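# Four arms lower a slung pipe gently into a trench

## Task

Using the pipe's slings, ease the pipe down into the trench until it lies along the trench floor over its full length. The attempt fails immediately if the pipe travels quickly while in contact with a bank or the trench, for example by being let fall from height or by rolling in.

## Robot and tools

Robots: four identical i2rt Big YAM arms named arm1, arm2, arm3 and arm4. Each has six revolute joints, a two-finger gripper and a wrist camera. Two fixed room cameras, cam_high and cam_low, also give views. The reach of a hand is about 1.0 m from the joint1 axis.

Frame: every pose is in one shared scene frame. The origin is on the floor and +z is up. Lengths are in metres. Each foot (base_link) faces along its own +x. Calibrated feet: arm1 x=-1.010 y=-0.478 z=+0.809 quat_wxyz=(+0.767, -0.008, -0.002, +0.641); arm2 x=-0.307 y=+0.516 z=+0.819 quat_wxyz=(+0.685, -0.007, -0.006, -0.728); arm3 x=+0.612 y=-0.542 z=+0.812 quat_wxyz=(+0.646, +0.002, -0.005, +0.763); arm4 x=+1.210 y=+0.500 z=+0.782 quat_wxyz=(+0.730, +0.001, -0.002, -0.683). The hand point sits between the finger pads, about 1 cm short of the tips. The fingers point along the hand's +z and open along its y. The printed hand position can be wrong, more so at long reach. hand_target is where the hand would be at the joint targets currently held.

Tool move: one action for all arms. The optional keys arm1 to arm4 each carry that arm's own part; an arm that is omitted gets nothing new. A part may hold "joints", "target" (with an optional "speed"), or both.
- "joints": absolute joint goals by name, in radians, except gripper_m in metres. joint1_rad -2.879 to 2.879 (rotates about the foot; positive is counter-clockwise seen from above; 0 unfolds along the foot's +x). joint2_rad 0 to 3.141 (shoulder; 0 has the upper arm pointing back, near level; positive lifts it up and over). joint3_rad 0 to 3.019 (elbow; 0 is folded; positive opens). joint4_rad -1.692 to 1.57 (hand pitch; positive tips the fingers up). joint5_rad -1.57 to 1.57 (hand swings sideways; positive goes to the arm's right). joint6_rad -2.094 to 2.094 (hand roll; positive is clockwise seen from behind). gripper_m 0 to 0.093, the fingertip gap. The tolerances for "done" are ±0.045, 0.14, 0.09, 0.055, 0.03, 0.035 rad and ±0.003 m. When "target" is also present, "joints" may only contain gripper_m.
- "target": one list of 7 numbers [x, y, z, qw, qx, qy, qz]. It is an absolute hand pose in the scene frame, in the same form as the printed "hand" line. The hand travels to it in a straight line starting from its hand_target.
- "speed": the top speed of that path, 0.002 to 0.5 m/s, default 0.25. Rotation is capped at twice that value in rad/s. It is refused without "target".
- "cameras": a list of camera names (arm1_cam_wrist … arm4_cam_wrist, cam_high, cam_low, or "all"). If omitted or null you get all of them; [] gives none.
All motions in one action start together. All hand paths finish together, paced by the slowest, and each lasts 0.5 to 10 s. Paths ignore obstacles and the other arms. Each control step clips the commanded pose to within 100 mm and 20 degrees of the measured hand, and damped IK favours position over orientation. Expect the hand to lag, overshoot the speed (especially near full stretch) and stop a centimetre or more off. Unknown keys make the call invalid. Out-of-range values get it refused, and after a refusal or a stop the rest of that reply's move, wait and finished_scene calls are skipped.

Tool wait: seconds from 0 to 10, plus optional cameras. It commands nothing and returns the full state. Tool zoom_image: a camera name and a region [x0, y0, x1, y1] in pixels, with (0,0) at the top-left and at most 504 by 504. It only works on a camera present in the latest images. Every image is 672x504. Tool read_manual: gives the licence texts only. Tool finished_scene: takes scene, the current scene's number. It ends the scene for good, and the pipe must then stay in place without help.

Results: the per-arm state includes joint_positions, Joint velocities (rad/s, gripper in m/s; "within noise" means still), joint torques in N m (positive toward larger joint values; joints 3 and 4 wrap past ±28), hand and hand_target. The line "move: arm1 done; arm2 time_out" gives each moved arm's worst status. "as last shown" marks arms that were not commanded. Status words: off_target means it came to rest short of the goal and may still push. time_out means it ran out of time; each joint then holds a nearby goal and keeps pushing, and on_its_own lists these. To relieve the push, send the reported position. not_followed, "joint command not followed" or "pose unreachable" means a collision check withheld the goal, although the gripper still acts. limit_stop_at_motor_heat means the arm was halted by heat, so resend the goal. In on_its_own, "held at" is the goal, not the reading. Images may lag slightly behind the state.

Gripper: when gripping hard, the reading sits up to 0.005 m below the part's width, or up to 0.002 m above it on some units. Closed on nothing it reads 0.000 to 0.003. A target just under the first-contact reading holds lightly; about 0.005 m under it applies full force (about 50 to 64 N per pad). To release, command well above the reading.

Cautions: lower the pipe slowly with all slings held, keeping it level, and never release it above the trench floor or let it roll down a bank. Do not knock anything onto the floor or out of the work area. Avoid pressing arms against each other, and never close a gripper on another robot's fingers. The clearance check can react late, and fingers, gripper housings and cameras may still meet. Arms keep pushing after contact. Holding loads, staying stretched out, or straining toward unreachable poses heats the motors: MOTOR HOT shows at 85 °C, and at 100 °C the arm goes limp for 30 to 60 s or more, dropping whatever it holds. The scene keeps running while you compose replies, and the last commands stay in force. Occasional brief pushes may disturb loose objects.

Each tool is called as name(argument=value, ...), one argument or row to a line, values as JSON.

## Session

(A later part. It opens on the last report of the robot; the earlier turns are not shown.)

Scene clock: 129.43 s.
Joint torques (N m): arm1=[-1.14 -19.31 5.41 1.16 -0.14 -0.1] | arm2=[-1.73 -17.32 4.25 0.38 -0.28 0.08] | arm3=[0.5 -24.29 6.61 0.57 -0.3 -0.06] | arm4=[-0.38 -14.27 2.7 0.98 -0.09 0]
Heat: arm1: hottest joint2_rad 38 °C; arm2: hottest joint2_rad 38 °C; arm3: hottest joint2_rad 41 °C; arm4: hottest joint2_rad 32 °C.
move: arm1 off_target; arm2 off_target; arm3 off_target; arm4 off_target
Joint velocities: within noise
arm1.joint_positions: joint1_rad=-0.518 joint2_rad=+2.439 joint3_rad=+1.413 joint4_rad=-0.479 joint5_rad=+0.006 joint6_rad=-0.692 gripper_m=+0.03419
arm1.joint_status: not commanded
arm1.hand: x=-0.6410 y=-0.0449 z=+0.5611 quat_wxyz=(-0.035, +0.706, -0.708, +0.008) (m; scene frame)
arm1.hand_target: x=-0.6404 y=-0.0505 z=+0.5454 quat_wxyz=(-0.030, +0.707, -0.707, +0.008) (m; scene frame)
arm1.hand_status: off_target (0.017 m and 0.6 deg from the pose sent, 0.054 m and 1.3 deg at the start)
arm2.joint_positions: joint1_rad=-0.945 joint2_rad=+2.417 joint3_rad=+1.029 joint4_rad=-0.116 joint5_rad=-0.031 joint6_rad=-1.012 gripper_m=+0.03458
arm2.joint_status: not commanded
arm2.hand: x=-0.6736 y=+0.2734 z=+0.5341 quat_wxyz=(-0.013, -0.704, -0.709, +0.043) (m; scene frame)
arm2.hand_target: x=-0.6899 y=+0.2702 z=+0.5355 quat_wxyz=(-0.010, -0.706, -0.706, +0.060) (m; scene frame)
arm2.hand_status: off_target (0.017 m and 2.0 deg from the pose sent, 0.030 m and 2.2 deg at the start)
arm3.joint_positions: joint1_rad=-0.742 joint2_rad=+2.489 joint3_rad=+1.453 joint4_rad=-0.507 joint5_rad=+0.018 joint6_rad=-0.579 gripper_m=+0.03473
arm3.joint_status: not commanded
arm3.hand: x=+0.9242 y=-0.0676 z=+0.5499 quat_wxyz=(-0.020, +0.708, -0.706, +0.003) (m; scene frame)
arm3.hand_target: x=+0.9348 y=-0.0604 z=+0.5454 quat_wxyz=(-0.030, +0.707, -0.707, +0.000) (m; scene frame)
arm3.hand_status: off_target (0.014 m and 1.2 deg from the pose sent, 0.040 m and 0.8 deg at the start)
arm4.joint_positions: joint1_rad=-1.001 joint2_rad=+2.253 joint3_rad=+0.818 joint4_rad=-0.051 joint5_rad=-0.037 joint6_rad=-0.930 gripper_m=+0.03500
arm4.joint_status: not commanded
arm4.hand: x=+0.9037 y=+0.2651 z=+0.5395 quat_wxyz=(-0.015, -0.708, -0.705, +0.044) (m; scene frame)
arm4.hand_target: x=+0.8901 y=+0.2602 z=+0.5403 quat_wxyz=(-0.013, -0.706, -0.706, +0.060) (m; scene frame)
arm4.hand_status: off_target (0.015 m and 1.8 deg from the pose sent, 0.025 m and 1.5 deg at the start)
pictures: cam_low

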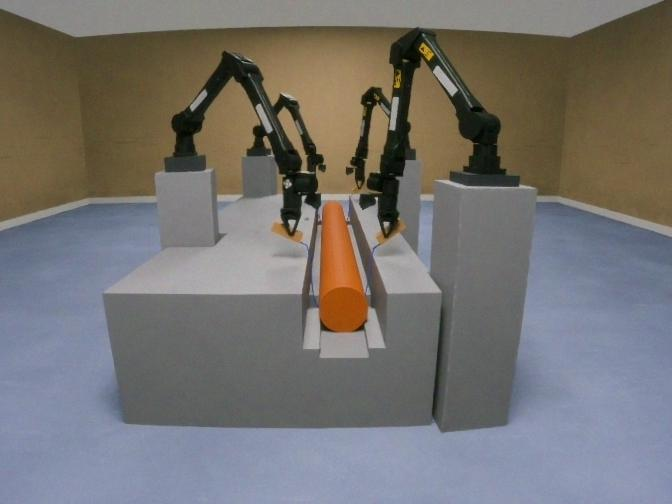

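move(
  arm1={"target": [-0.642, -0.103, 0.480, -0.03, 0.706, -0.706, 0.008], "speed": 0.1},
  arm2={"target": [-0.688, 0.272, 0.492, -0.010, -0.705, -0.705, 0.06], "speed": 0.1},
  arm3={"target": [0.933, -0.098, 0.486, -0.03, 0.706, -0.706, 0], "speed": 0.1},
  arm4={"target": [0.893, 0.270, 0.494, -0.013, -0.705, -0.705, 0.06], "speed": 0.1},
  cameras=["cam_low"],
)

move(
  arm1={"target": [-0.642, -0.103, 0.463, -0.03, 0.706, -0.706, 0.008], "speed": 0.05},
  arm2={"target": [-0.688, 0.272, 0.478, -0.010, -0.705, -0.705, 0.06], "speed": 0.05},
  arm3={"target": [0.933, -0.098, 0.466, -0.03, 0.706, -0.706, 0], "speed": 0.05},
  arm4={"target": [0.893, 0.270, 0.485, -0.013, -0.705, -0.705, 0.06], "speed": 0.05},
  cameras=["cam_low", "cam_high", "arm1_cam_wrist", "arm3_cam_wrist"],
)

zoom_image(
  camera="cam_low",
  region=[230, 140, 450, 370],
)

Scene clock: 135.87 s.
Joint torques (N m): arm1=[-1.55 -17.03 3.56 1.54 0.27 -0.06] | arm2=[-1.26 -14.21 5.31 1.03 -0.04 0.14] | arm3=[0.44 -24.23 3.84 0.5 -0.16 -0.05] | arm4=[-0.38 -11.81 2.54 1.59 0.2 0.05]
Heat: arm1: hottest joint2_rad 38 °C; arm2: hottest joint2_rad 38 °C; arm3: hottest joint2_rad 40 °C; arm4: hottest joint2_rad 32 °C.
move: arm1 off_target; arm2 off_target; arm3 off_target; arm4 off_target
Joint velocities: within noise
arm1.joint_positions: joint1_rad=-0.574 joint2_rad=+2.523 joint3_rad=+1.362 joint4_rad=-0.320 joint5_rad=-0.007 joint6_rad=-0.759 gripper_m=+0.03419
arm1.joint_status: not commanded
arm1.hand: x=-0.6351 y=-0.0832 z=+0.5097 quat_wxyz=(-0.046, +0.709, -0.703, +0.004) (m; scene frame)
arm1.hand_target: x=-0.6433 y=-0.1035 z=+0.4820 quat_wxyz=(-0.030, +0.707, -0.707, +0.008) (m; scene frame)
arm1.hand_status: off_target (0.036 m and 2.0 deg from the pose sent, 0.100 m and 0.6 deg at the start)
arm2.joint_positions: joint1_rad=-0.953 joint2_rad=+2.493 joint3_rad=+1.061 joint4_rad=-0.070 joint5_rad=-0.038 joint6_rad=-1.023 gripper_m=+0.03458
arm2.joint_status: not commanded
arm2.hand: x=-0.6733 y=+0.2762 z=+0.5056 quat_wxyz=(-0.016, -0.703, -0.709, +0.045) (m; scene frame)
arm2.hand_target: x=-0.6872 y=+0.2725 z=+0.4930 quat_wxyz=(-0.010, -0.706, -0.706, +0.060) (m; scene frame)
arm2.hand_status: off_target (0.020 m and 2.0 deg from the pose sent, 0.044 m and 2.0 deg at the start)
arm3.joint_positions: joint1_rad=-0.779 joint2_rad=+2.585 joint3_rad=+1.439 joint4_rad=-0.364 joint5_rad=+0.013 joint6_rad=-0.616 gripper_m=+0.03473
arm3.joint_status: not commanded
arm3.hand: x=+0.9326 y=-0.0899 z=+0.4969 quat_wxyz=(-0.035, +0.707, -0.706, -0.001) (m; scene frame)
arm3.hand_target: x=+0.9328 y=-0.0981 z=+0.4863 quat_wxyz=(-0.030, +0.707, -0.707, +0.000) (m; scene frame)
arm3.hand_status: off_target (0.014 m and 0.6 deg from the pose sent, 0.071 m and 1.2 deg at the start)
arm4.joint_positions: joint1_rad=-1.020 joint2_rad=+2.359 joint3_rad=+0.844 joint4_rad=+0.036 joint5_rad=-0.048 joint6_rad=-0.954 gripper_m=+0.03500
arm4.joint_status: not commanded
arm4.hand: x=+0.9037 y=+0.2717 z=+0.5045 quat_wxyz=(-0.018, -0.706, -0.707, +0.049) (m; scene frame)
arm4.hand_target: x=+0.8934 y=+0.2702 z=+0.4947 quat_wxyz=(-0.013, -0.706, -0.706, +0.060) (m; scene frame)
arm4.hand_status: off_target (0.015 m and 1.4 deg from the pose sent, 0.047 m and 1.8 deg at the start)
pictures: cam_low

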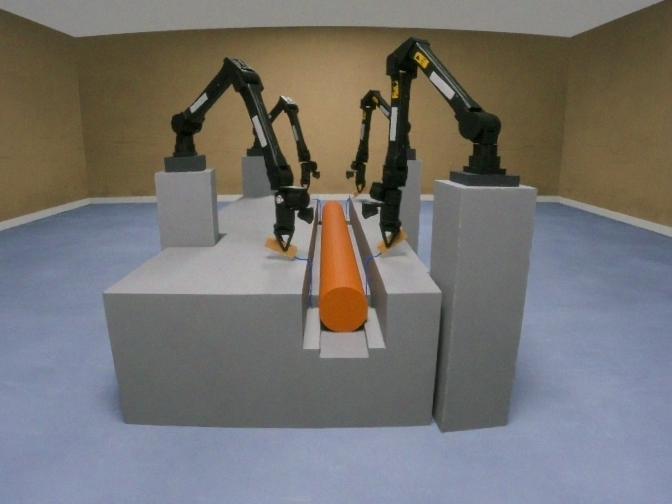

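Scene clock: 136.93 s.
Joint torques (N m): arm1=[-1.38 -13.98 4.67 2 0.26 -0.02] | arm2=[-0.03 -13.92 5.85 1.2 -0.29 0.18] | arm3=[0.56 -20.54 5.49 1.22 -0.15 0.01] | arm4=[-0.21 -9.93 3.3 1.94 0.28 0.11]
Heat: arm1: hottest joint2_rad 38 °C; arm2: hottest joint2_rad 38 °C; arm3: hottest joint2_rad 39 °C; arm4: hottest joint2_rad 32 °C.
move: arm1 off_target; arm2 off_target; arm3 off_target; arm4 off_target
Joint velocities: within noise
arm1.joint_positions: joint1_rad=-0.575 joint2_rad=+2.525 joint3_rad=+1.361 joint4_rad=-0.315 joint5_rad=-0.007 joint6_rad=-0.764 gripper_m=+0.03419
arm1.joint_status: not commanded
arm1.hand: x=-0.6348 y=-0.0836 z=+0.5089 quat_wxyz=(-0.048, +0.711, -0.702, +0.004) (m; scene frame)
arm1.hand_target: x=-0.6446 y=-0.1048 z=+0.4672 quat_wxyz=(-0.030, +0.707, -0.707, +0.008) (m; scene frame)
arm1.hand_status: off_target (0.050 m and 2.2 deg from the pose sent, 0.051 m and 2.0 deg at the start)
arm2.joint_positions: joint1_rad=-0.969 joint2_rad=+2.527 joint3_rad=+1.073 joint4_rad=-0.059 joint5_rad=-0.032 joint6_rad=-1.026 gripper_m=+0.03458
arm2.joint_status: not commanded
arm2.hand: x=-0.6731 y=+0.2851 z=+0.4927 quat_wxyz=(-0.014, -0.708, -0.705, +0.039) (m; scene frame)
arm2.hand_target: x=-0.6871 y=+0.2724 z=+0.4796 quat_wxyz=(-0.010, -0.706, -0.706, +0.060) (m; scene frame)
arm2.hand_status: off_target (0.025 m and 2.5 deg from the pose sent, 0.032 m and 1.9 deg at the start)
arm3.joint_positions: joint1_rad=-0.779 joint2_rad=+2.587 joint3_rad=+1.439 joint4_rad=-0.360 joint5_rad=+0.012 joint6_rad=-0.622 gripper_m=+0.03473
arm3.joint_status: not commanded
arm3.hand: x=+0.9326 y=-0.0902 z=+0.4955 quat_wxyz=(-0.036, +0.709, -0.704, -0.001) (m; scene frame)
arm3.hand_target: x=+0.9318 y=-0.0992 z=+0.4676 quat_wxyz=(-0.030, +0.707, -0.707, +0.000) (m; scene frame)
arm3.hand_status: off_target (0.031 m and 0.8 deg from the pose sent, 0.032 m and 0.7 deg at the start)
arm4.joint_positions: joint1_rad=-1.023 joint2_rad=+2.362 joint3_rad=+0.844 joint4_rad=+0.041 joint5_rad=-0.050 joint6_rad=-0.958 gripper_m=+0.03500
arm4.joint_status: not commanded
arm4.hand: x=+0.9034 y=+0.2723 z=+0.5034 quat_wxyz=(-0.019, -0.705, -0.707, +0.050) (m; scene frame)
arm4.hand_target: x=+0.8938 y=+0.2705 z=+0.4863 quat_wxyz=(-0.013, -0.706, -0.706, +0.060) (m; scene frame)
arm4.hand_status: off_target (0.021 m and 1.4 deg from the pose sent, 0.022 m and 1.5 deg at the start)
pictures: arm1_cam_wrist, arm3_cam_wrist, cam_high, cam_low

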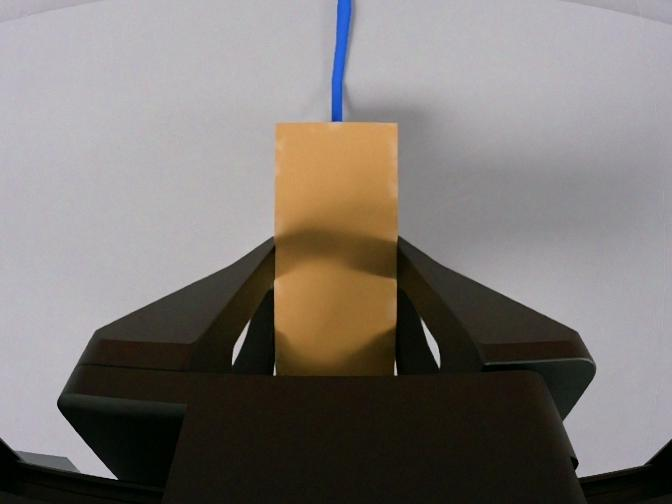

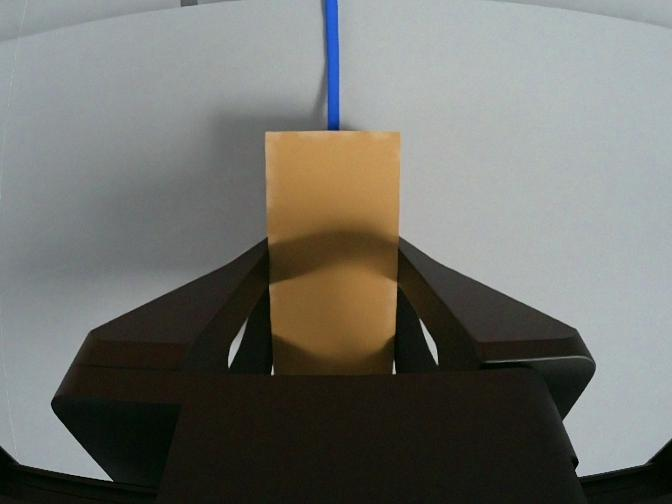

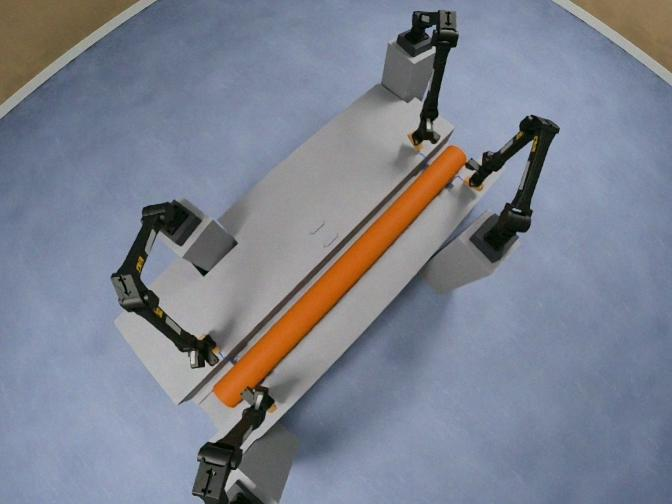

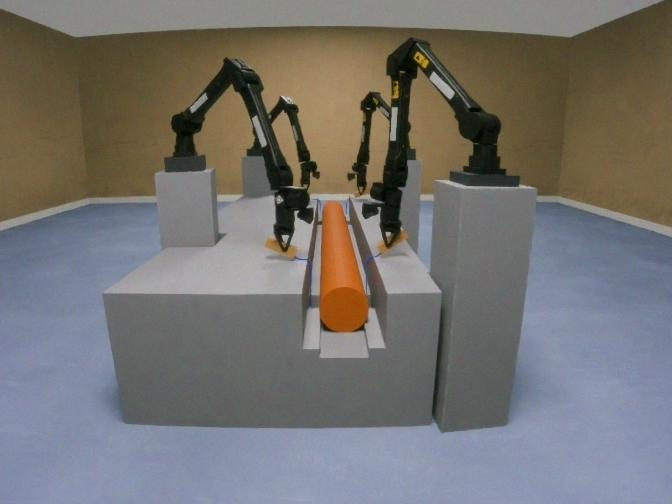

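Scaled by 2.191.

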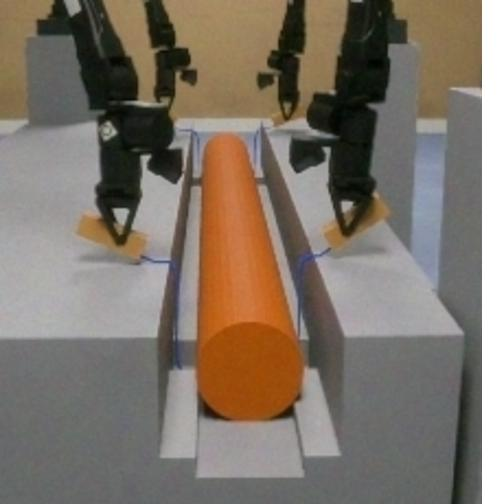

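move(
  arm1={"target": [-0.643, -0.103, 0.460, -0.183, 0.683, -0.683, -0.183], "speed": 0.15},
  arm2={"target": [-0.687, 0.274, 0.468, -0.183, -0.683, -0.683, 0.183], "speed": 0.15},
  arm3={"target": [0.933, -0.098, 0.462, -0.183, 0.683, -0.683, -0.183], "speed": 0.15},
  arm4={"target": [0.893, 0.275, 0.470, -0.183, -0.683, -0.683, 0.183], "speed": 0.15},
  cameras=["cam_low", "arm1_cam_wrist", "arm2_cam_wrist", "arm3_cam_wrist", "arm4_cam_wrist"],
)

zoom_image(
  camera="cam_low",
  region=[230, 140, 450, 370],
)

zoom_image(
  camera="cam_low",
  region=[280, 130, 390, 230],
)

Scene clock: 142.63 s.
Joint torques (N m): arm1=[-0.26 -16.03 2.13 1.85 -0.17 -0.09] | arm2=[-1.55 -16.09 1.78 1.01 -0.47 -0.05] | arm3=[0.38 -20.95 2.91 1.89 -0.46 -0.04] | arm4=[-0.15 -12.63 0.64 1.16 0.15 0]
Heat: arm1: hottest joint2_rad 38 °C; arm2: hottest joint2_rad 37 °C; arm3: hottest joint2_rad 39 °C; arm4: hottest joint3_rad 32 °C.
move: arm1 off_target; arm2 done; arm3 off_target; arm4 done
Joint velocities: within noise
arm1.joint_positions: joint1_rad=-0.718 joint2_rad=+2.611 joint3_rad=+1.227 joint4_rad=+0.190 joint5_rad=-0.420 joint6_rad=-0.811 gripper_m=+0.03419
arm1.joint_status: not commanded
arm1.hand: x=-0.6289 y=-0.0906 z=+0.4836 quat_wxyz=(-0.198, +0.681, -0.681, -0.184) (m; scene frame)
arm1.hand_target: x=-0.6436 y=-0.1036 z=+0.4612 quat_wxyz=(-0.183, +0.683, -0.683, -0.183) (m; scene frame)
arm1.hand_status: off_target (0.030 m and 1.7 deg from the pose sent, 0.053 m and 26.8 deg at the start)
arm2.joint_positions: joint1_rad=-1.113 joint2_rad=+2.635 joint3_rad=+1.090 joint4_rad=+0.157 joint5_rad=-0.468 joint6_rad=-1.121 gripper_m=+0.03458
arm2.joint_status: not commanded
arm2.hand: x=-0.6809 y=+0.2702 z=+0.4736 quat_wxyz=(-0.189, -0.686, -0.681, +0.171) (m; scene frame)
arm2.hand_target: x=-0.6869 y=+0.2739 z=+0.4682 quat_wxyz=(-0.183, -0.683, -0.683, +0.183) (m; scene frame)
arm2.hand_status: done (0.009 m and 1.6 deg from the pose sent, 0.030 m and 25.8 deg at the start)
arm3.joint_positions: joint1_rad=-0.886 joint2_rad=+2.638 joint3_rad=+1.253 joint4_rad=+0.213 joint5_rad=-0.335 joint6_rad=-0.656 gripper_m=+0.03473
arm3.joint_status: not commanded
arm3.hand: x=+0.9327 y=-0.0900 z=+0.4778 quat_wxyz=(-0.183, +0.685, -0.681, -0.184) (m; scene frame)
arm3.hand_target: x=+0.9326 y=-0.0982 z=+0.4627 quat_wxyz=(-0.183, +0.683, -0.683, -0.183) (m; scene frame)
arm3.hand_status: off_target (0.018 m and 0.3 deg from the pose sent, 0.034 m and 27.1 deg at the start)
arm4.joint_positions: joint1_rad=-1.216 joint2_rad=+2.516 joint3_rad=+0.842 joint4_rad=+0.326 joint5_rad=-0.483 joint6_rad=-1.092 gripper_m=+0.03500
arm4.joint_status: not commanded
arm4.hand: x=+0.8973 y=+0.2719 z=+0.4775 quat_wxyz=(-0.191, -0.684, -0.681, +0.179) (m; scene frame)
arm4.hand_target: x=+0.8933 y=+0.2751 z=+0.4702 quat_wxyz=(-0.183, -0.683, -0.683, +0.183) (m; scene frame)
arm4.hand_status: done (0.009 m and 1.1 deg from the pose sent, 0.035 m and 24.5 deg at the start)
pictures: arm1_cam_wrist, arm2_cam_wrist, arm3_cam_wrist, arm4_cam_wrist, cam_low

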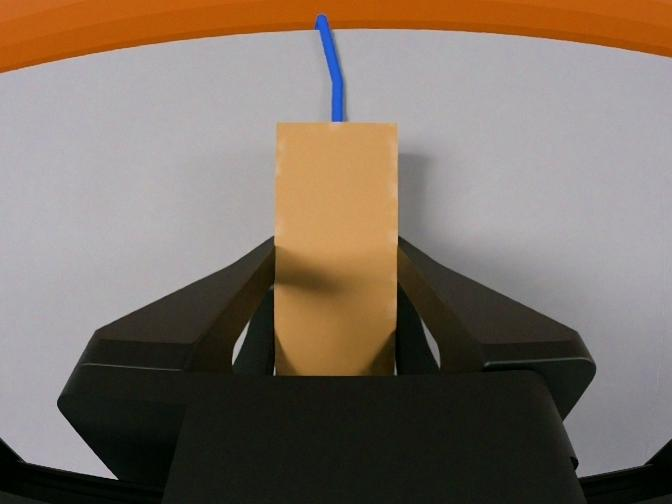

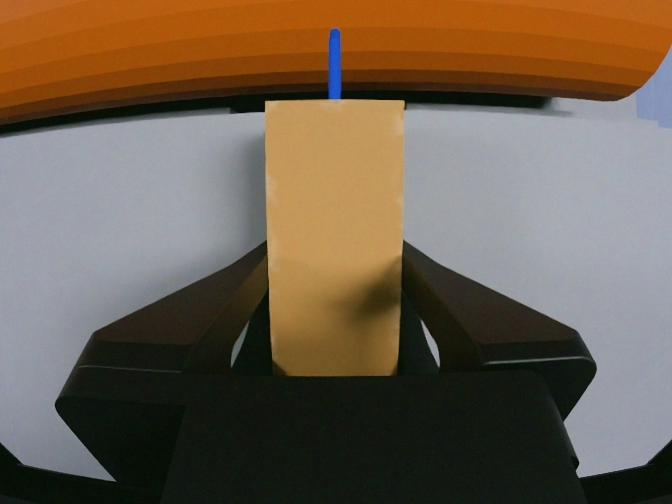

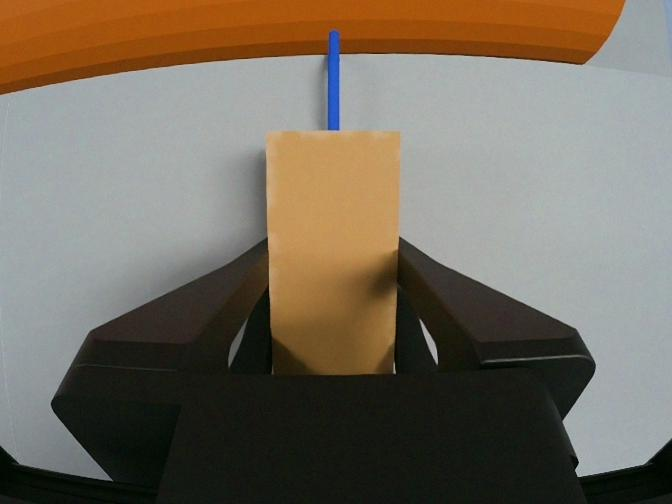

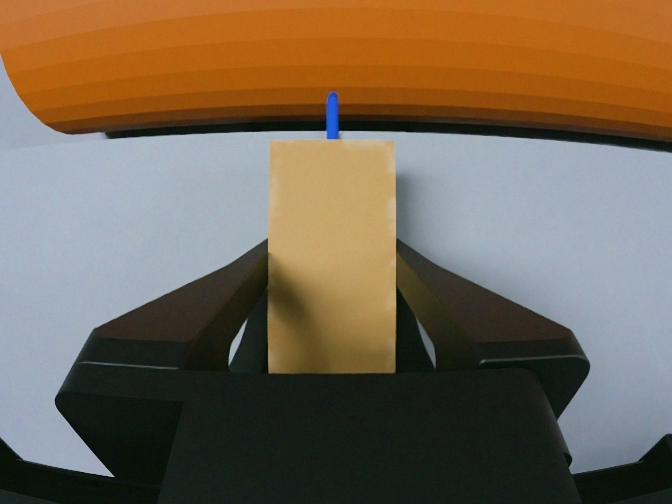

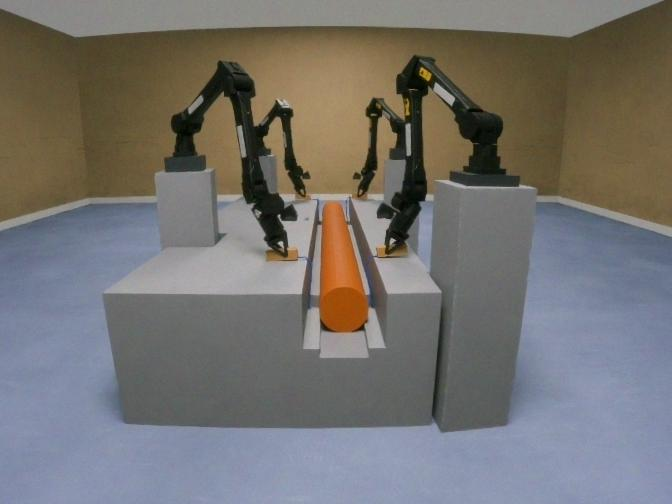

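Scaled by 2.191.

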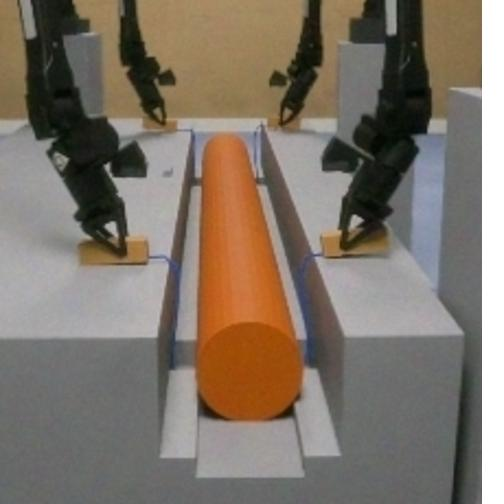

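Scaled by 4.582.

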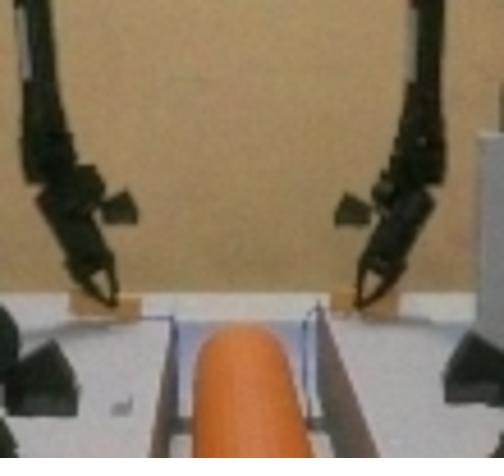

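move(
  arm1={"target": [-0.648, -0.106, 0.440, -0.183, 0.683, -0.683, -0.183], "speed": 0.05},
  arm2={"target": [-0.687, 0.274, 0.460, -0.183, -0.683, -0.683, 0.183], "speed": 0.05},
  arm3={"target": [0.933, -0.100, 0.448, -0.183, 0.683, -0.683, -0.183], "speed": 0.05},
  arm4={"target": [0.893, 0.276, 0.460, -0.183, -0.683, -0.683, 0.183], "speed": 0.05},
  cameras=["cam_low"],
)

zoom_image(
  camera="cam_low",
  region=[230, 140, 450, 370],
)

zoom_image(
  camera="cam_low",
  region=[280, 130, 390, 230],
)

Scene clock: 147.67 s.
Joint torques (N m): arm1=[0.67 -14.1 2.99 1.66 0.29 -0.02] | arm2=[-1.67 -14.68 3 1.05 -0.41 -0.05] | arm3=[0.21 -18.84 4.12 1.63 -0.32 -0.09] | arm4=[-0.03 -10.81 1.68 1.21 0.54 0.05]
Heat: arm1: hottest joint2_rad 37 °C; arm2: hottest joint2_rad 37 °C; arm3: hottest joint2_rad 38 °C; arm4: hottest joint3_rad 32 °C.
move: arm1 off_target; arm2 off_target; arm3 off_target; arm4 off_target
Joint velocities: within noise
arm1.joint_positions: joint1_rad=-0.724 joint2_rad=+2.632 joint3_rad=+1.227 joint4_rad=+0.228 joint5_rad=-0.430 joint6_rad=-0.814 gripper_m=+0.03419
arm1.joint_status: not commanded
arm1.hand: x=-0.6285 y=-0.0926 z=+0.4771 quat_wxyz=(-0.207, +0.680, -0.678, -0.187) (m; scene frame)
arm1.hand_target: x=-0.6492 y=-0.1076 z=+0.4431 quat_wxyz=(-0.183, +0.683, -0.683, -0.183) (m; scene frame)
arm1.hand_status: off_target (0.044 m and 2.9 deg from the pose sent, 0.050 m and 1.8 deg at the start)
arm2.joint_positions: joint1_rad=-1.113 joint2_rad=+2.638 joint3_rad=+1.090 joint4_rad=+0.163 joint5_rad=-0.469 joint6_rad=-1.122 gripper_m=+0.03458
arm2.joint_status: not commanded
arm2.hand: x=-0.6806 y=+0.2701 z=+0.4725 quat_wxyz=(-0.189, -0.686, -0.681, +0.173) (m; scene frame)
arm2.hand_target: x=-0.6867 y=+0.2741 z=+0.4606 quat_wxyz=(-0.183, -0.683, -0.683, +0.183) (m; scene frame)
arm2.hand_status: off_target (0.015 m and 1.4 deg from the pose sent, 0.015 m and 1.6 deg at the start)
arm3.joint_positions: joint1_rad=-0.886 joint2_rad=+2.648 joint3_rad=+1.252 joint4_rad=+0.232 joint5_rad=-0.340 joint6_rad=-0.655 gripper_m=+0.03473
arm3.joint_status: not commanded
arm3.hand: x=+0.9320 y=-0.0901 z=+0.4747 quat_wxyz=(-0.187, +0.684, -0.680, -0.186) (m; scene frame)
arm3.hand_target: x=+0.9319 y=-0.1010 z=+0.4496 quat_wxyz=(-0.183, +0.683, -0.683, -0.183) (m; scene frame)
arm3.hand_status: off_target (0.029 m and 0.7 deg from the pose sent, 0.031 m and 0.3 deg at the start)
arm4.joint_positions: joint1_rad=-1.222 joint2_rad=+2.525 joint3_rad=+0.844 joint4_rad=+0.337 joint5_rad=-0.494 joint6_rad=-1.098 gripper_m=+0.03500
arm4.joint_status: not commanded
arm4.hand: x=+0.8972 y=+0.2723 z=+0.4760 quat_wxyz=(-0.195, -0.682, -0.681, +0.184) (m; scene frame)
arm4.hand_target: x=+0.8936 y=+0.2762 z=+0.4608 quat_wxyz=(-0.183, -0.683, -0.683, +0.183) (m; scene frame)
arm4.hand_status: off_target (0.017 m and 1.4 deg from the pose sent, 0.019 m and 1.1 deg at the start)
pictures: cam_low

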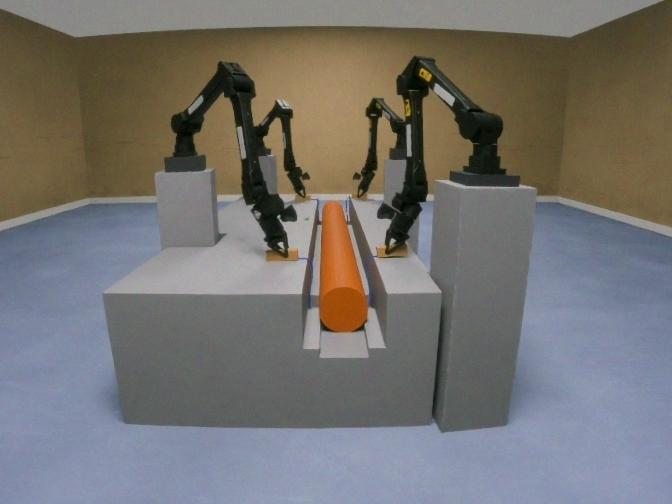

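Scaled by 2.191.

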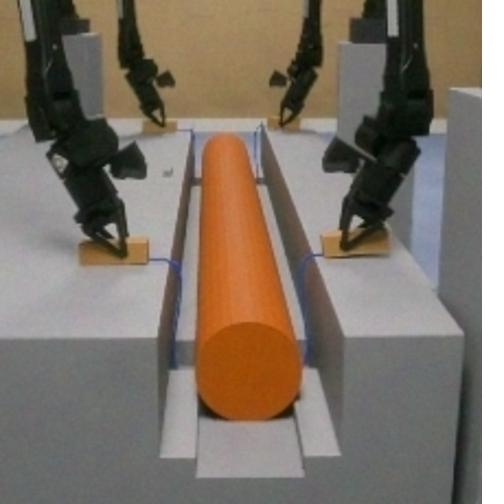

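Scaled by 4.582.

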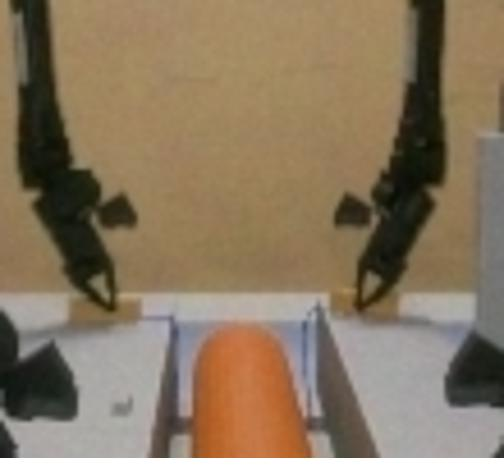

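move(
  arm1={"target": [-0.629, -0.093, 0.474, -0.183, 0.683, -0.683, -0.183], "speed": 0.1},
  arm2={"target": [-0.687, 0.270, 0.475, -0.183, -0.683, -0.683, 0.183], "speed": 0.1},
  arm3={"target": [0.933, -0.091, 0.474, -0.183, 0.683, -0.683, -0.183], "speed": 0.1},
  arm4={"target": [0.893, 0.272, 0.477, -0.183, -0.683, -0.683, 0.183], "speed": 0.1},
  cameras=[],
)

move(
  arm1={"joints": {"gripper_m": 0.07}},
  arm2={"joints": {"gripper_m": 0.07}},
  arm3={"joints": {"gripper_m": 0.07}},
  arm4={"joints": {"gripper_m": 0.07}},
  cameras=["cam_low"],
)

move(
  arm1={"target": [-0.632, -0.180, 0.620, -0.183, 0.683, -0.683, -0.183], "speed": 0.15, "joints": {"gripper_m": 0.09}},
  arm2={"target": [-0.690, 0.350, 0.620, -0.183, -0.683, -0.683, 0.183], "speed": 0.15, "joints": {"gripper_m": 0.09}},
  arm3={"target": [0.933, -0.180, 0.620, -0.183, 0.683, -0.683, -0.183], "speed": 0.15, "joints": {"gripper_m": 0.09}},
  arm4={"target": [0.893, 0.350, 0.620, -0.183, -0.683, -0.683, 0.183], "speed": 0.15, "joints": {"gripper_m": 0.09}},
)

zoom_image(
  camera="cam_low",
  region=[230, 140, 450, 370],
)

zoom_image(
  camera="cam_low",
  region=[280, 130, 390, 230],
)

Scene clock: 156.83 s.
Joint torques (N m): arm1=[0.38 -19.84 3.26 0.46 0.2 -0.11] | arm2=[-0.91 -17.96 1.11 0.59 -0.36 0.06] | arm3=[1.14 -24.12 2.55 0.43 -0.16 0.02] | arm4=[0.73 -14.97 -0.13 0.5 0.55 0.19]
Heat: arm1: hottest joint2_rad 37 °C; arm2: hottest joint2_rad 36 °C; arm3: hottest joint2_rad 37 °C; arm4: hottest joint3_rad 31 °C.
move: arm1 done; arm2 done; arm3 done; arm4 done
Joint velocities: within noise
arm1.joint_positions: joint1_rad=-0.724 joint2_rad=+2.623 joint3_rad=+1.242 joint4_rad=+0.171 joint5_rad=-0.428 joint6_rad=-0.814 gripper_m=+0.03419
arm1.joint_status: not commanded
arm1.hand: x=-0.6277 y=-0.0922 z=+0.4791 quat_wxyz=(-0.192, +0.680, -0.683, -0.188) (m; scene frame)
arm1.hand_target: x=-0.6289 y=-0.0931 z=+0.4741 quat_wxyz=(-0.183, +0.683, -0.683, -0.183) (m; scene frame)
arm1.hand_status: done (0.005 m and 1.2 deg from the pose sent, 0.003 m and 2.9 deg at the start)
arm2.joint_positions: joint1_rad=-1.113 joint2_rad=+2.637 joint3_rad=+1.088 joint4_rad=+0.163 joint5_rad=-0.468 joint6_rad=-1.122 gripper_m=+0.03458
arm2.joint_status: not commanded
arm2.hand: x=-0.6802 y=+0.2703 z=+0.4730 quat_wxyz=(-0.189, -0.686, -0.681, +0.173) (m; scene frame)
arm2.hand_target: x=-0.6869 y=+0.2700 z=+0.4750 quat_wxyz=(-0.183, -0.683, -0.683, +0.183) (m; scene frame)
arm2.hand_status: done (0.007 m and 1.4 deg from the pose sent, 0.007 m and 1.5 deg at the start)
arm3.joint_positions: joint1_rad=-0.886 joint2_rad=+2.645 joint3_rad=+1.252 joint4_rad=+0.227 joint5_rad=-0.339 joint6_rad=-0.653 gripper_m=+0.03473
arm3.joint_status: not commanded
arm3.hand: x=+0.9320 y=-0.0903 z=+0.4753 quat_wxyz=(-0.185, +0.683, -0.681, -0.186) (m; scene frame)
arm3.hand_target: x=+0.9330 y=-0.0910 z=+0.4740 quat_wxyz=(-0.183, +0.683, -0.683, -0.183) (m; scene frame)
arm3.hand_status: done (0.002 m and 0.5 deg from the pose sent, 0.001 m and 0.7 deg at the start)
arm4.joint_positions: joint1_rad=-1.222 joint2_rad=+2.522 joint3_rad=+0.843 joint4_rad=+0.337 joint5_rad=-0.492 joint6_rad=-1.098 gripper_m=+0.03500
arm4.joint_status: not commanded
arm4.hand: x=+0.8966 y=+0.2724 z=+0.4768 quat_wxyz=(-0.193, -0.682, -0.681, +0.184) (m; scene frame)
arm4.hand_target: x=+0.8930 y=+0.2719 z=+0.4771 quat_wxyz=(-0.183, -0.683, -0.683, +0.183) (m; scene frame)
arm4.hand_status: done (0.004 m and 1.2 deg from the pose sent, 0.004 m and 1.4 deg at the start)
pictures: none
No camera images: "cameras" was empty.

Scene clock: 157.40 s.
Joint torques (N m): arm1=[0.15 -19.37 3.29 0.64 -0.21 -0.07] | arm2=[-0.85 -17.96 1.13 0.57 -0.41 0.06] | arm3=[1.14 -24 2.62 0.43 -0.28 0.02] | arm4=[0.73 -15.38 -0.1 0.54 -0.2 0.19]
Heat: arm1: hottest joint2_rad 37 °C; arm2: hottest joint2_rad 36 °C; arm3: hottest joint2_rad 37 °C; arm4: hottest joint3_rad 31 °C.
move: arm1 done; arm2 done; arm3 done; arm4 done
Joint velocities: within noise
arm1.joint_positions: joint1_rad=-0.723 joint2_rad=+2.623 joint3_rad=+1.243 joint4_rad=+0.163 joint5_rad=-0.420 joint6_rad=-0.814 gripper_m=+0.06992
arm1.joint_status: all done
arm1.hand: x=-0.6281 y=-0.0936 z=+0.4780 quat_wxyz=(-0.188, +0.680, -0.685, -0.184) (m; scene frame)
arm1.hand_target: x=-0.6290 y=-0.0930 z=+0.4741 quat_wxyz=(-0.183, +0.683, -0.683, -0.183) (m; scene frame)
arm1.hand_status: not commanded
arm2.joint_positions: joint1_rad=-1.113 joint2_rad=+2.637 joint3_rad=+1.088 joint4_rad=+0.164 joint5_rad=-0.467 joint6_rad=-1.122 gripper_m=+0.06994
arm2.joint_status: all done
arm2.hand: x=-0.6804 y=+0.2704 z=+0.4729 quat_wxyz=(-0.189, -0.686, -0.681, +0.173) (m; scene frame)
arm2.hand_target: x=-0.6869 y=+0.2700 z=+0.4750 quat_wxyz=(-0.183, -0.683, -0.683, +0.183) (m; scene frame)
arm2.hand_status: not commanded
arm3.joint_positions: joint1_rad=-0.886 joint2_rad=+2.645 joint3_rad=+1.252 joint4_rad=+0.226 joint5_rad=-0.336 joint6_rad=-0.653 gripper_m=+0.06991
arm3.joint_status: all done
arm3.hand: x=+0.9323 y=-0.0906 z=+0.4751 quat_wxyz=(-0.185, +0.683, -0.682, -0.185) (m; scene frame)
arm3.hand_target: x=+0.9330 y=-0.0910 z=+0.4740 quat_wxyz=(-0.183, +0.683, -0.683, -0.183) (m; scene frame)
arm3.hand_status: not commanded
arm4.joint_positions: joint1_rad=-1.222 joint2_rad=+2.523 joint3_rad=+0.844 joint4_rad=+0.337 joint5_rad=-0.472 joint6_rad=-1.098 gripper_m=+0.06991
arm4.joint_status: all done
arm4.hand: x=+0.8944 y=+0.2747 z=+0.4751 quat_wxyz=(-0.184, -0.684, -0.682, +0.182) (m; scene frame)
arm4.hand_target: x=+0.8930 y=+0.2720 z=+0.4770 quat_wxyz=(-0.183, -0.683, -0.683, +0.183) (m; scene frame)
arm4.hand_status: not commanded
pictures: cam_low

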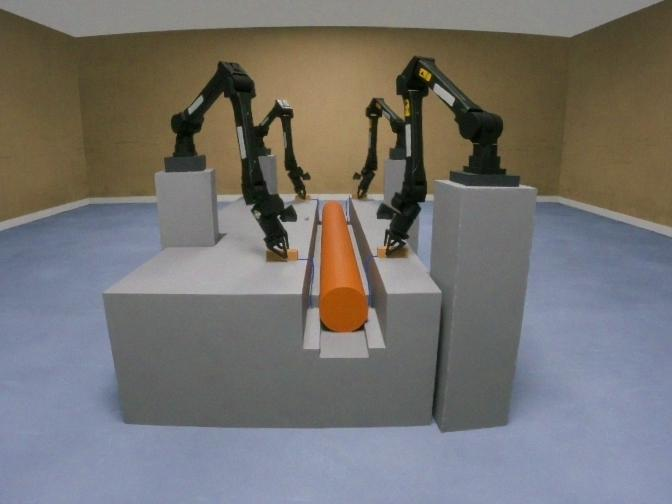

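Scene clock: 159.27 s.
Joint torques (N m): arm1=[0.09 -17.2 2.89 0.5 -0.41 -0.13] | arm2=[-1.14 -15.97 2.36 -0.69 -0.61 0.07] | arm3=[0.79 -20.54 2.76 0.31 -0.58 -0.05] | arm4=[-0.09 -12.86 1.22 -0.08 -0.37 -0.03]
Heat: arm1: hottest joint2_rad 37 °C; arm2: hottest joint2_rad 36 °C; arm3: hottest joint2_rad 37 °C; arm4: hottest joint3_rad 31 °C.
move: arm1 done; arm2 done; arm3 done; arm4 done
Joint velocities: within noise
arm1.joint_positions: joint1_rad=-0.876 joint2_rad=+2.214 joint3_rad=+0.941 joint4_rad=-0.011 joint5_rad=-0.464 joint6_rad=-0.978 gripper_m=+0.08990
arm1.joint_status: all done
arm1.hand: x=-0.6283 y=-0.1767 z=+0.6203 quat_wxyz=(-0.189, +0.681, -0.684, -0.182) (m; scene frame)
arm1.hand_target: x=-0.6320 y=-0.1800 z=+0.6200 quat_wxyz=(-0.183, +0.683, -0.683, -0.183) (m; scene frame)
arm1.hand_status: done (0.005 m and 0.7 deg from the pose sent, 0.166 m and 0.7 deg at the start)
arm2.joint_positions: joint1_rad=-1.296 joint2_rad=+2.213 joint3_rad=+0.857 joint4_rad=-0.090 joint5_rad=-0.493 joint6_rad=-1.329 gripper_m=+0.08992
arm2.joint_status: all done
arm2.hand: x=-0.6930 y=+0.3463 z=+0.6192 quat_wxyz=(-0.180, -0.682, -0.684, +0.187) (m; scene frame)
arm2.hand_target: x=-0.6900 y=+0.3500 z=+0.6199 quat_wxyz=(-0.183, -0.683, -0.683, +0.183) (m; scene frame)
arm2.hand_status: done (0.005 m and 0.6 deg from the pose sent, 0.167 m and 1.4 deg at the start)
arm3.joint_positions: joint1_rad=-1.020 joint2_rad=+2.215 joint3_rad=+0.893 joint4_rad=+0.110 joint5_rad=-0.381 joint6_rad=-0.782 gripper_m=+0.08989
arm3.joint_status: all done
arm3.hand: x=+0.9329 y=-0.1779 z=+0.6199 quat_wxyz=(-0.186, +0.682, -0.683, -0.182) (m; scene frame)
arm3.hand_target: x=+0.9329 y=-0.1801 z=+0.6199 quat_wxyz=(-0.183, +0.683, -0.683, -0.183) (m; scene frame)
arm3.hand_status: done (0.002 m and 0.3 deg from the pose sent, 0.170 m and 0.4 deg at the start)
arm4.joint_positions: joint1_rad=-1.431 joint2_rad=+2.045 joint3_rad=+0.633 joint4_rad=-0.032 joint5_rad=-0.506 joint6_rad=-1.326 gripper_m=+0.08988
arm4.joint_status: all done
arm4.hand: x=+0.8909 y=+0.3480 z=+0.6175 quat_wxyz=(-0.182, -0.686, -0.680, +0.184) (m; scene frame)
arm4.hand_target: x=+0.8929 y=+0.3500 z=+0.6200 quat_wxyz=(-0.183, -0.683, -0.683, +0.183) (m; scene frame)
arm4.hand_status: done (0.004 m and 0.5 deg from the pose sent, 0.163 m and 0.2 deg at the start)
pictures: arm1_cam_wrist, arm2_cam_wrist, arm3_cam_wrist, arm4_cam_wrist, cam_high, cam_low

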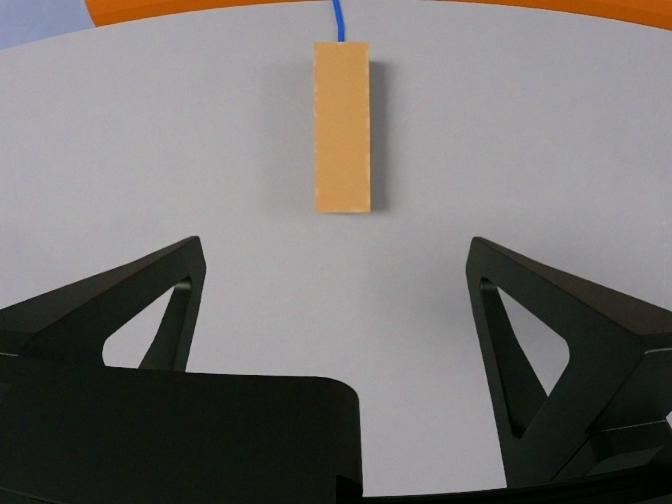

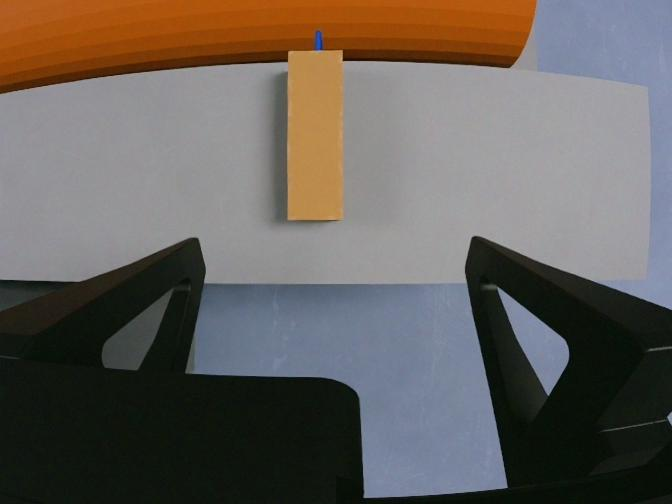

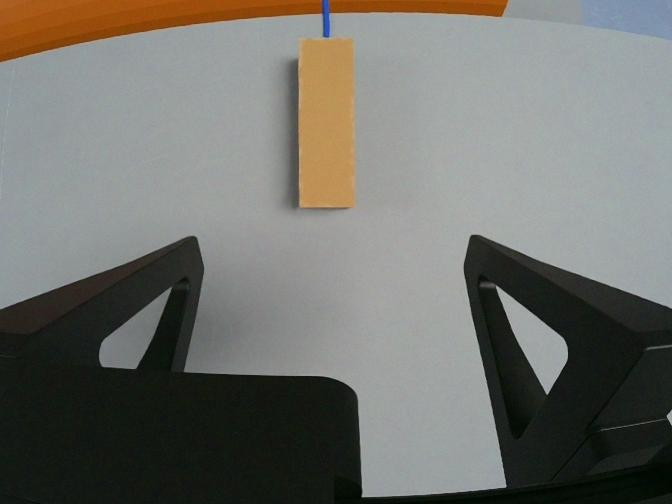

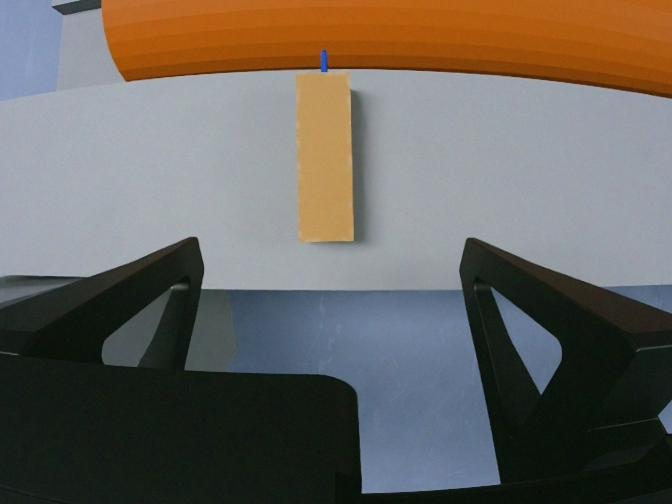

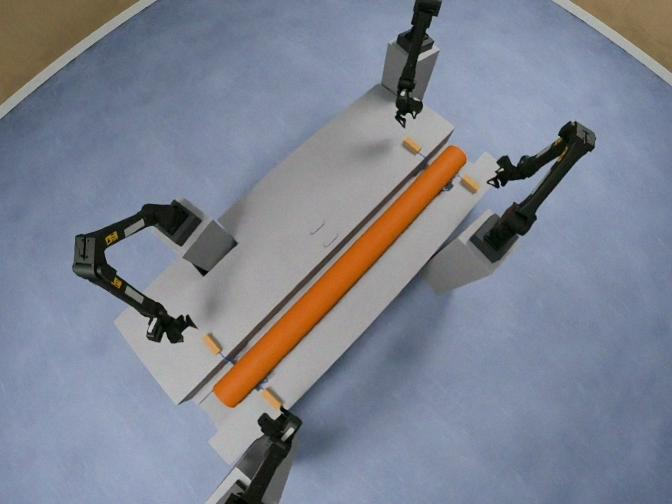

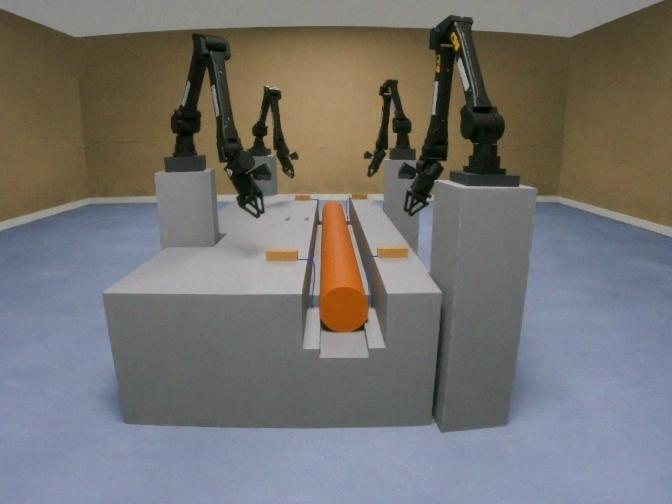

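Scaled by 2.191.

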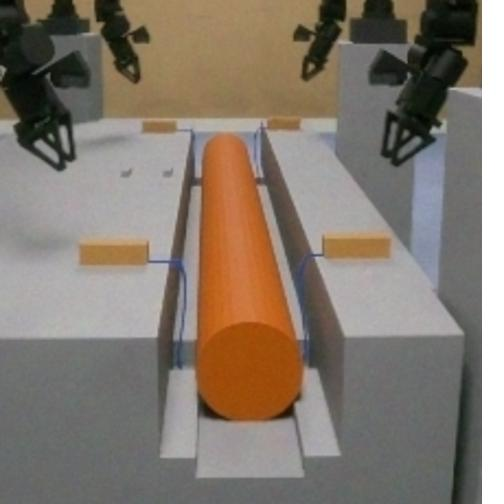

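Scaled by 4.582.

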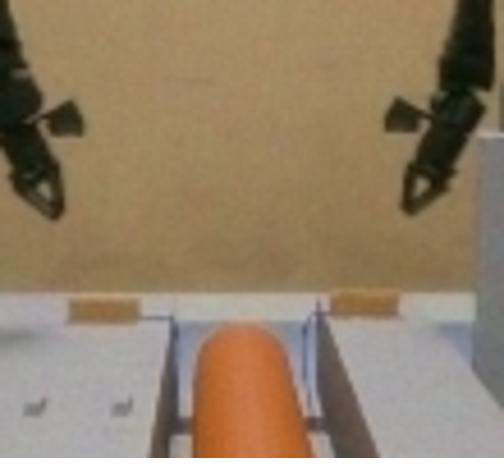

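zoom_image(
  camera="cam_low",
  region=[295, 270, 395, 370],
)

zoom_image(
  camera="cam_low",
  region=[310, 190, 370, 250],
)

zoom_image(
  camera="cam_high",
  region=[180, 320, 320, 470],
)

zoom_image(
  camera="cam_high",
  region=[390, 100, 530, 240],
)

Scaled by 5.040.

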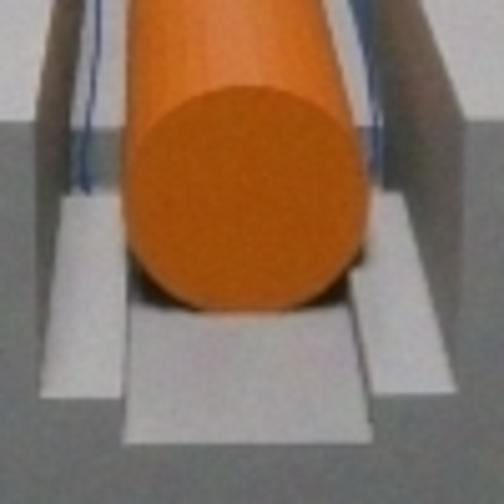

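Scaled by 8.400.

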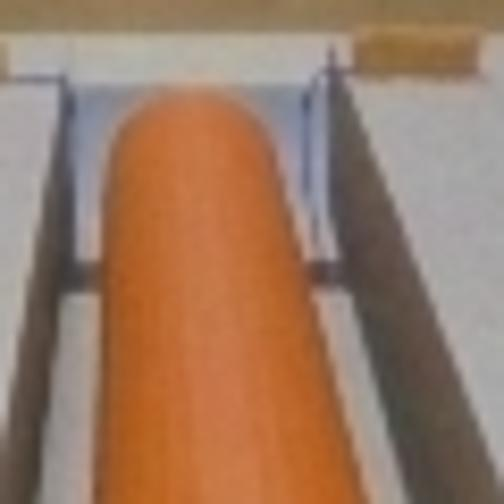

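Scaled by 3.360.

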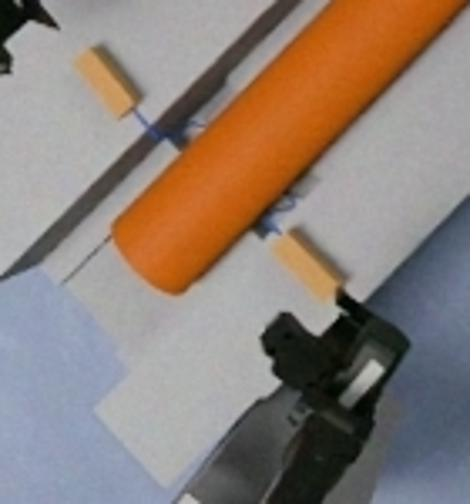

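Scaled by 3.600.

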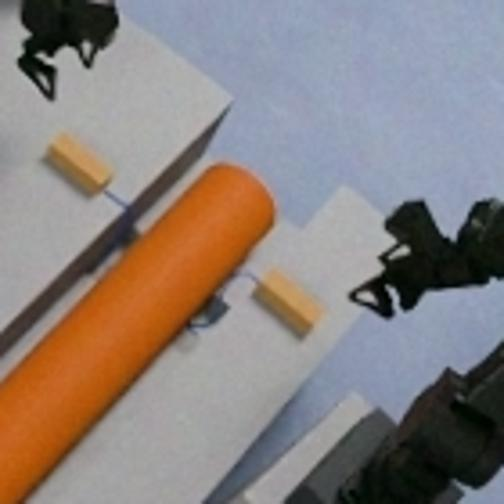

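finished_scene(
  scene=2,
)

The scene is finished: the task was done.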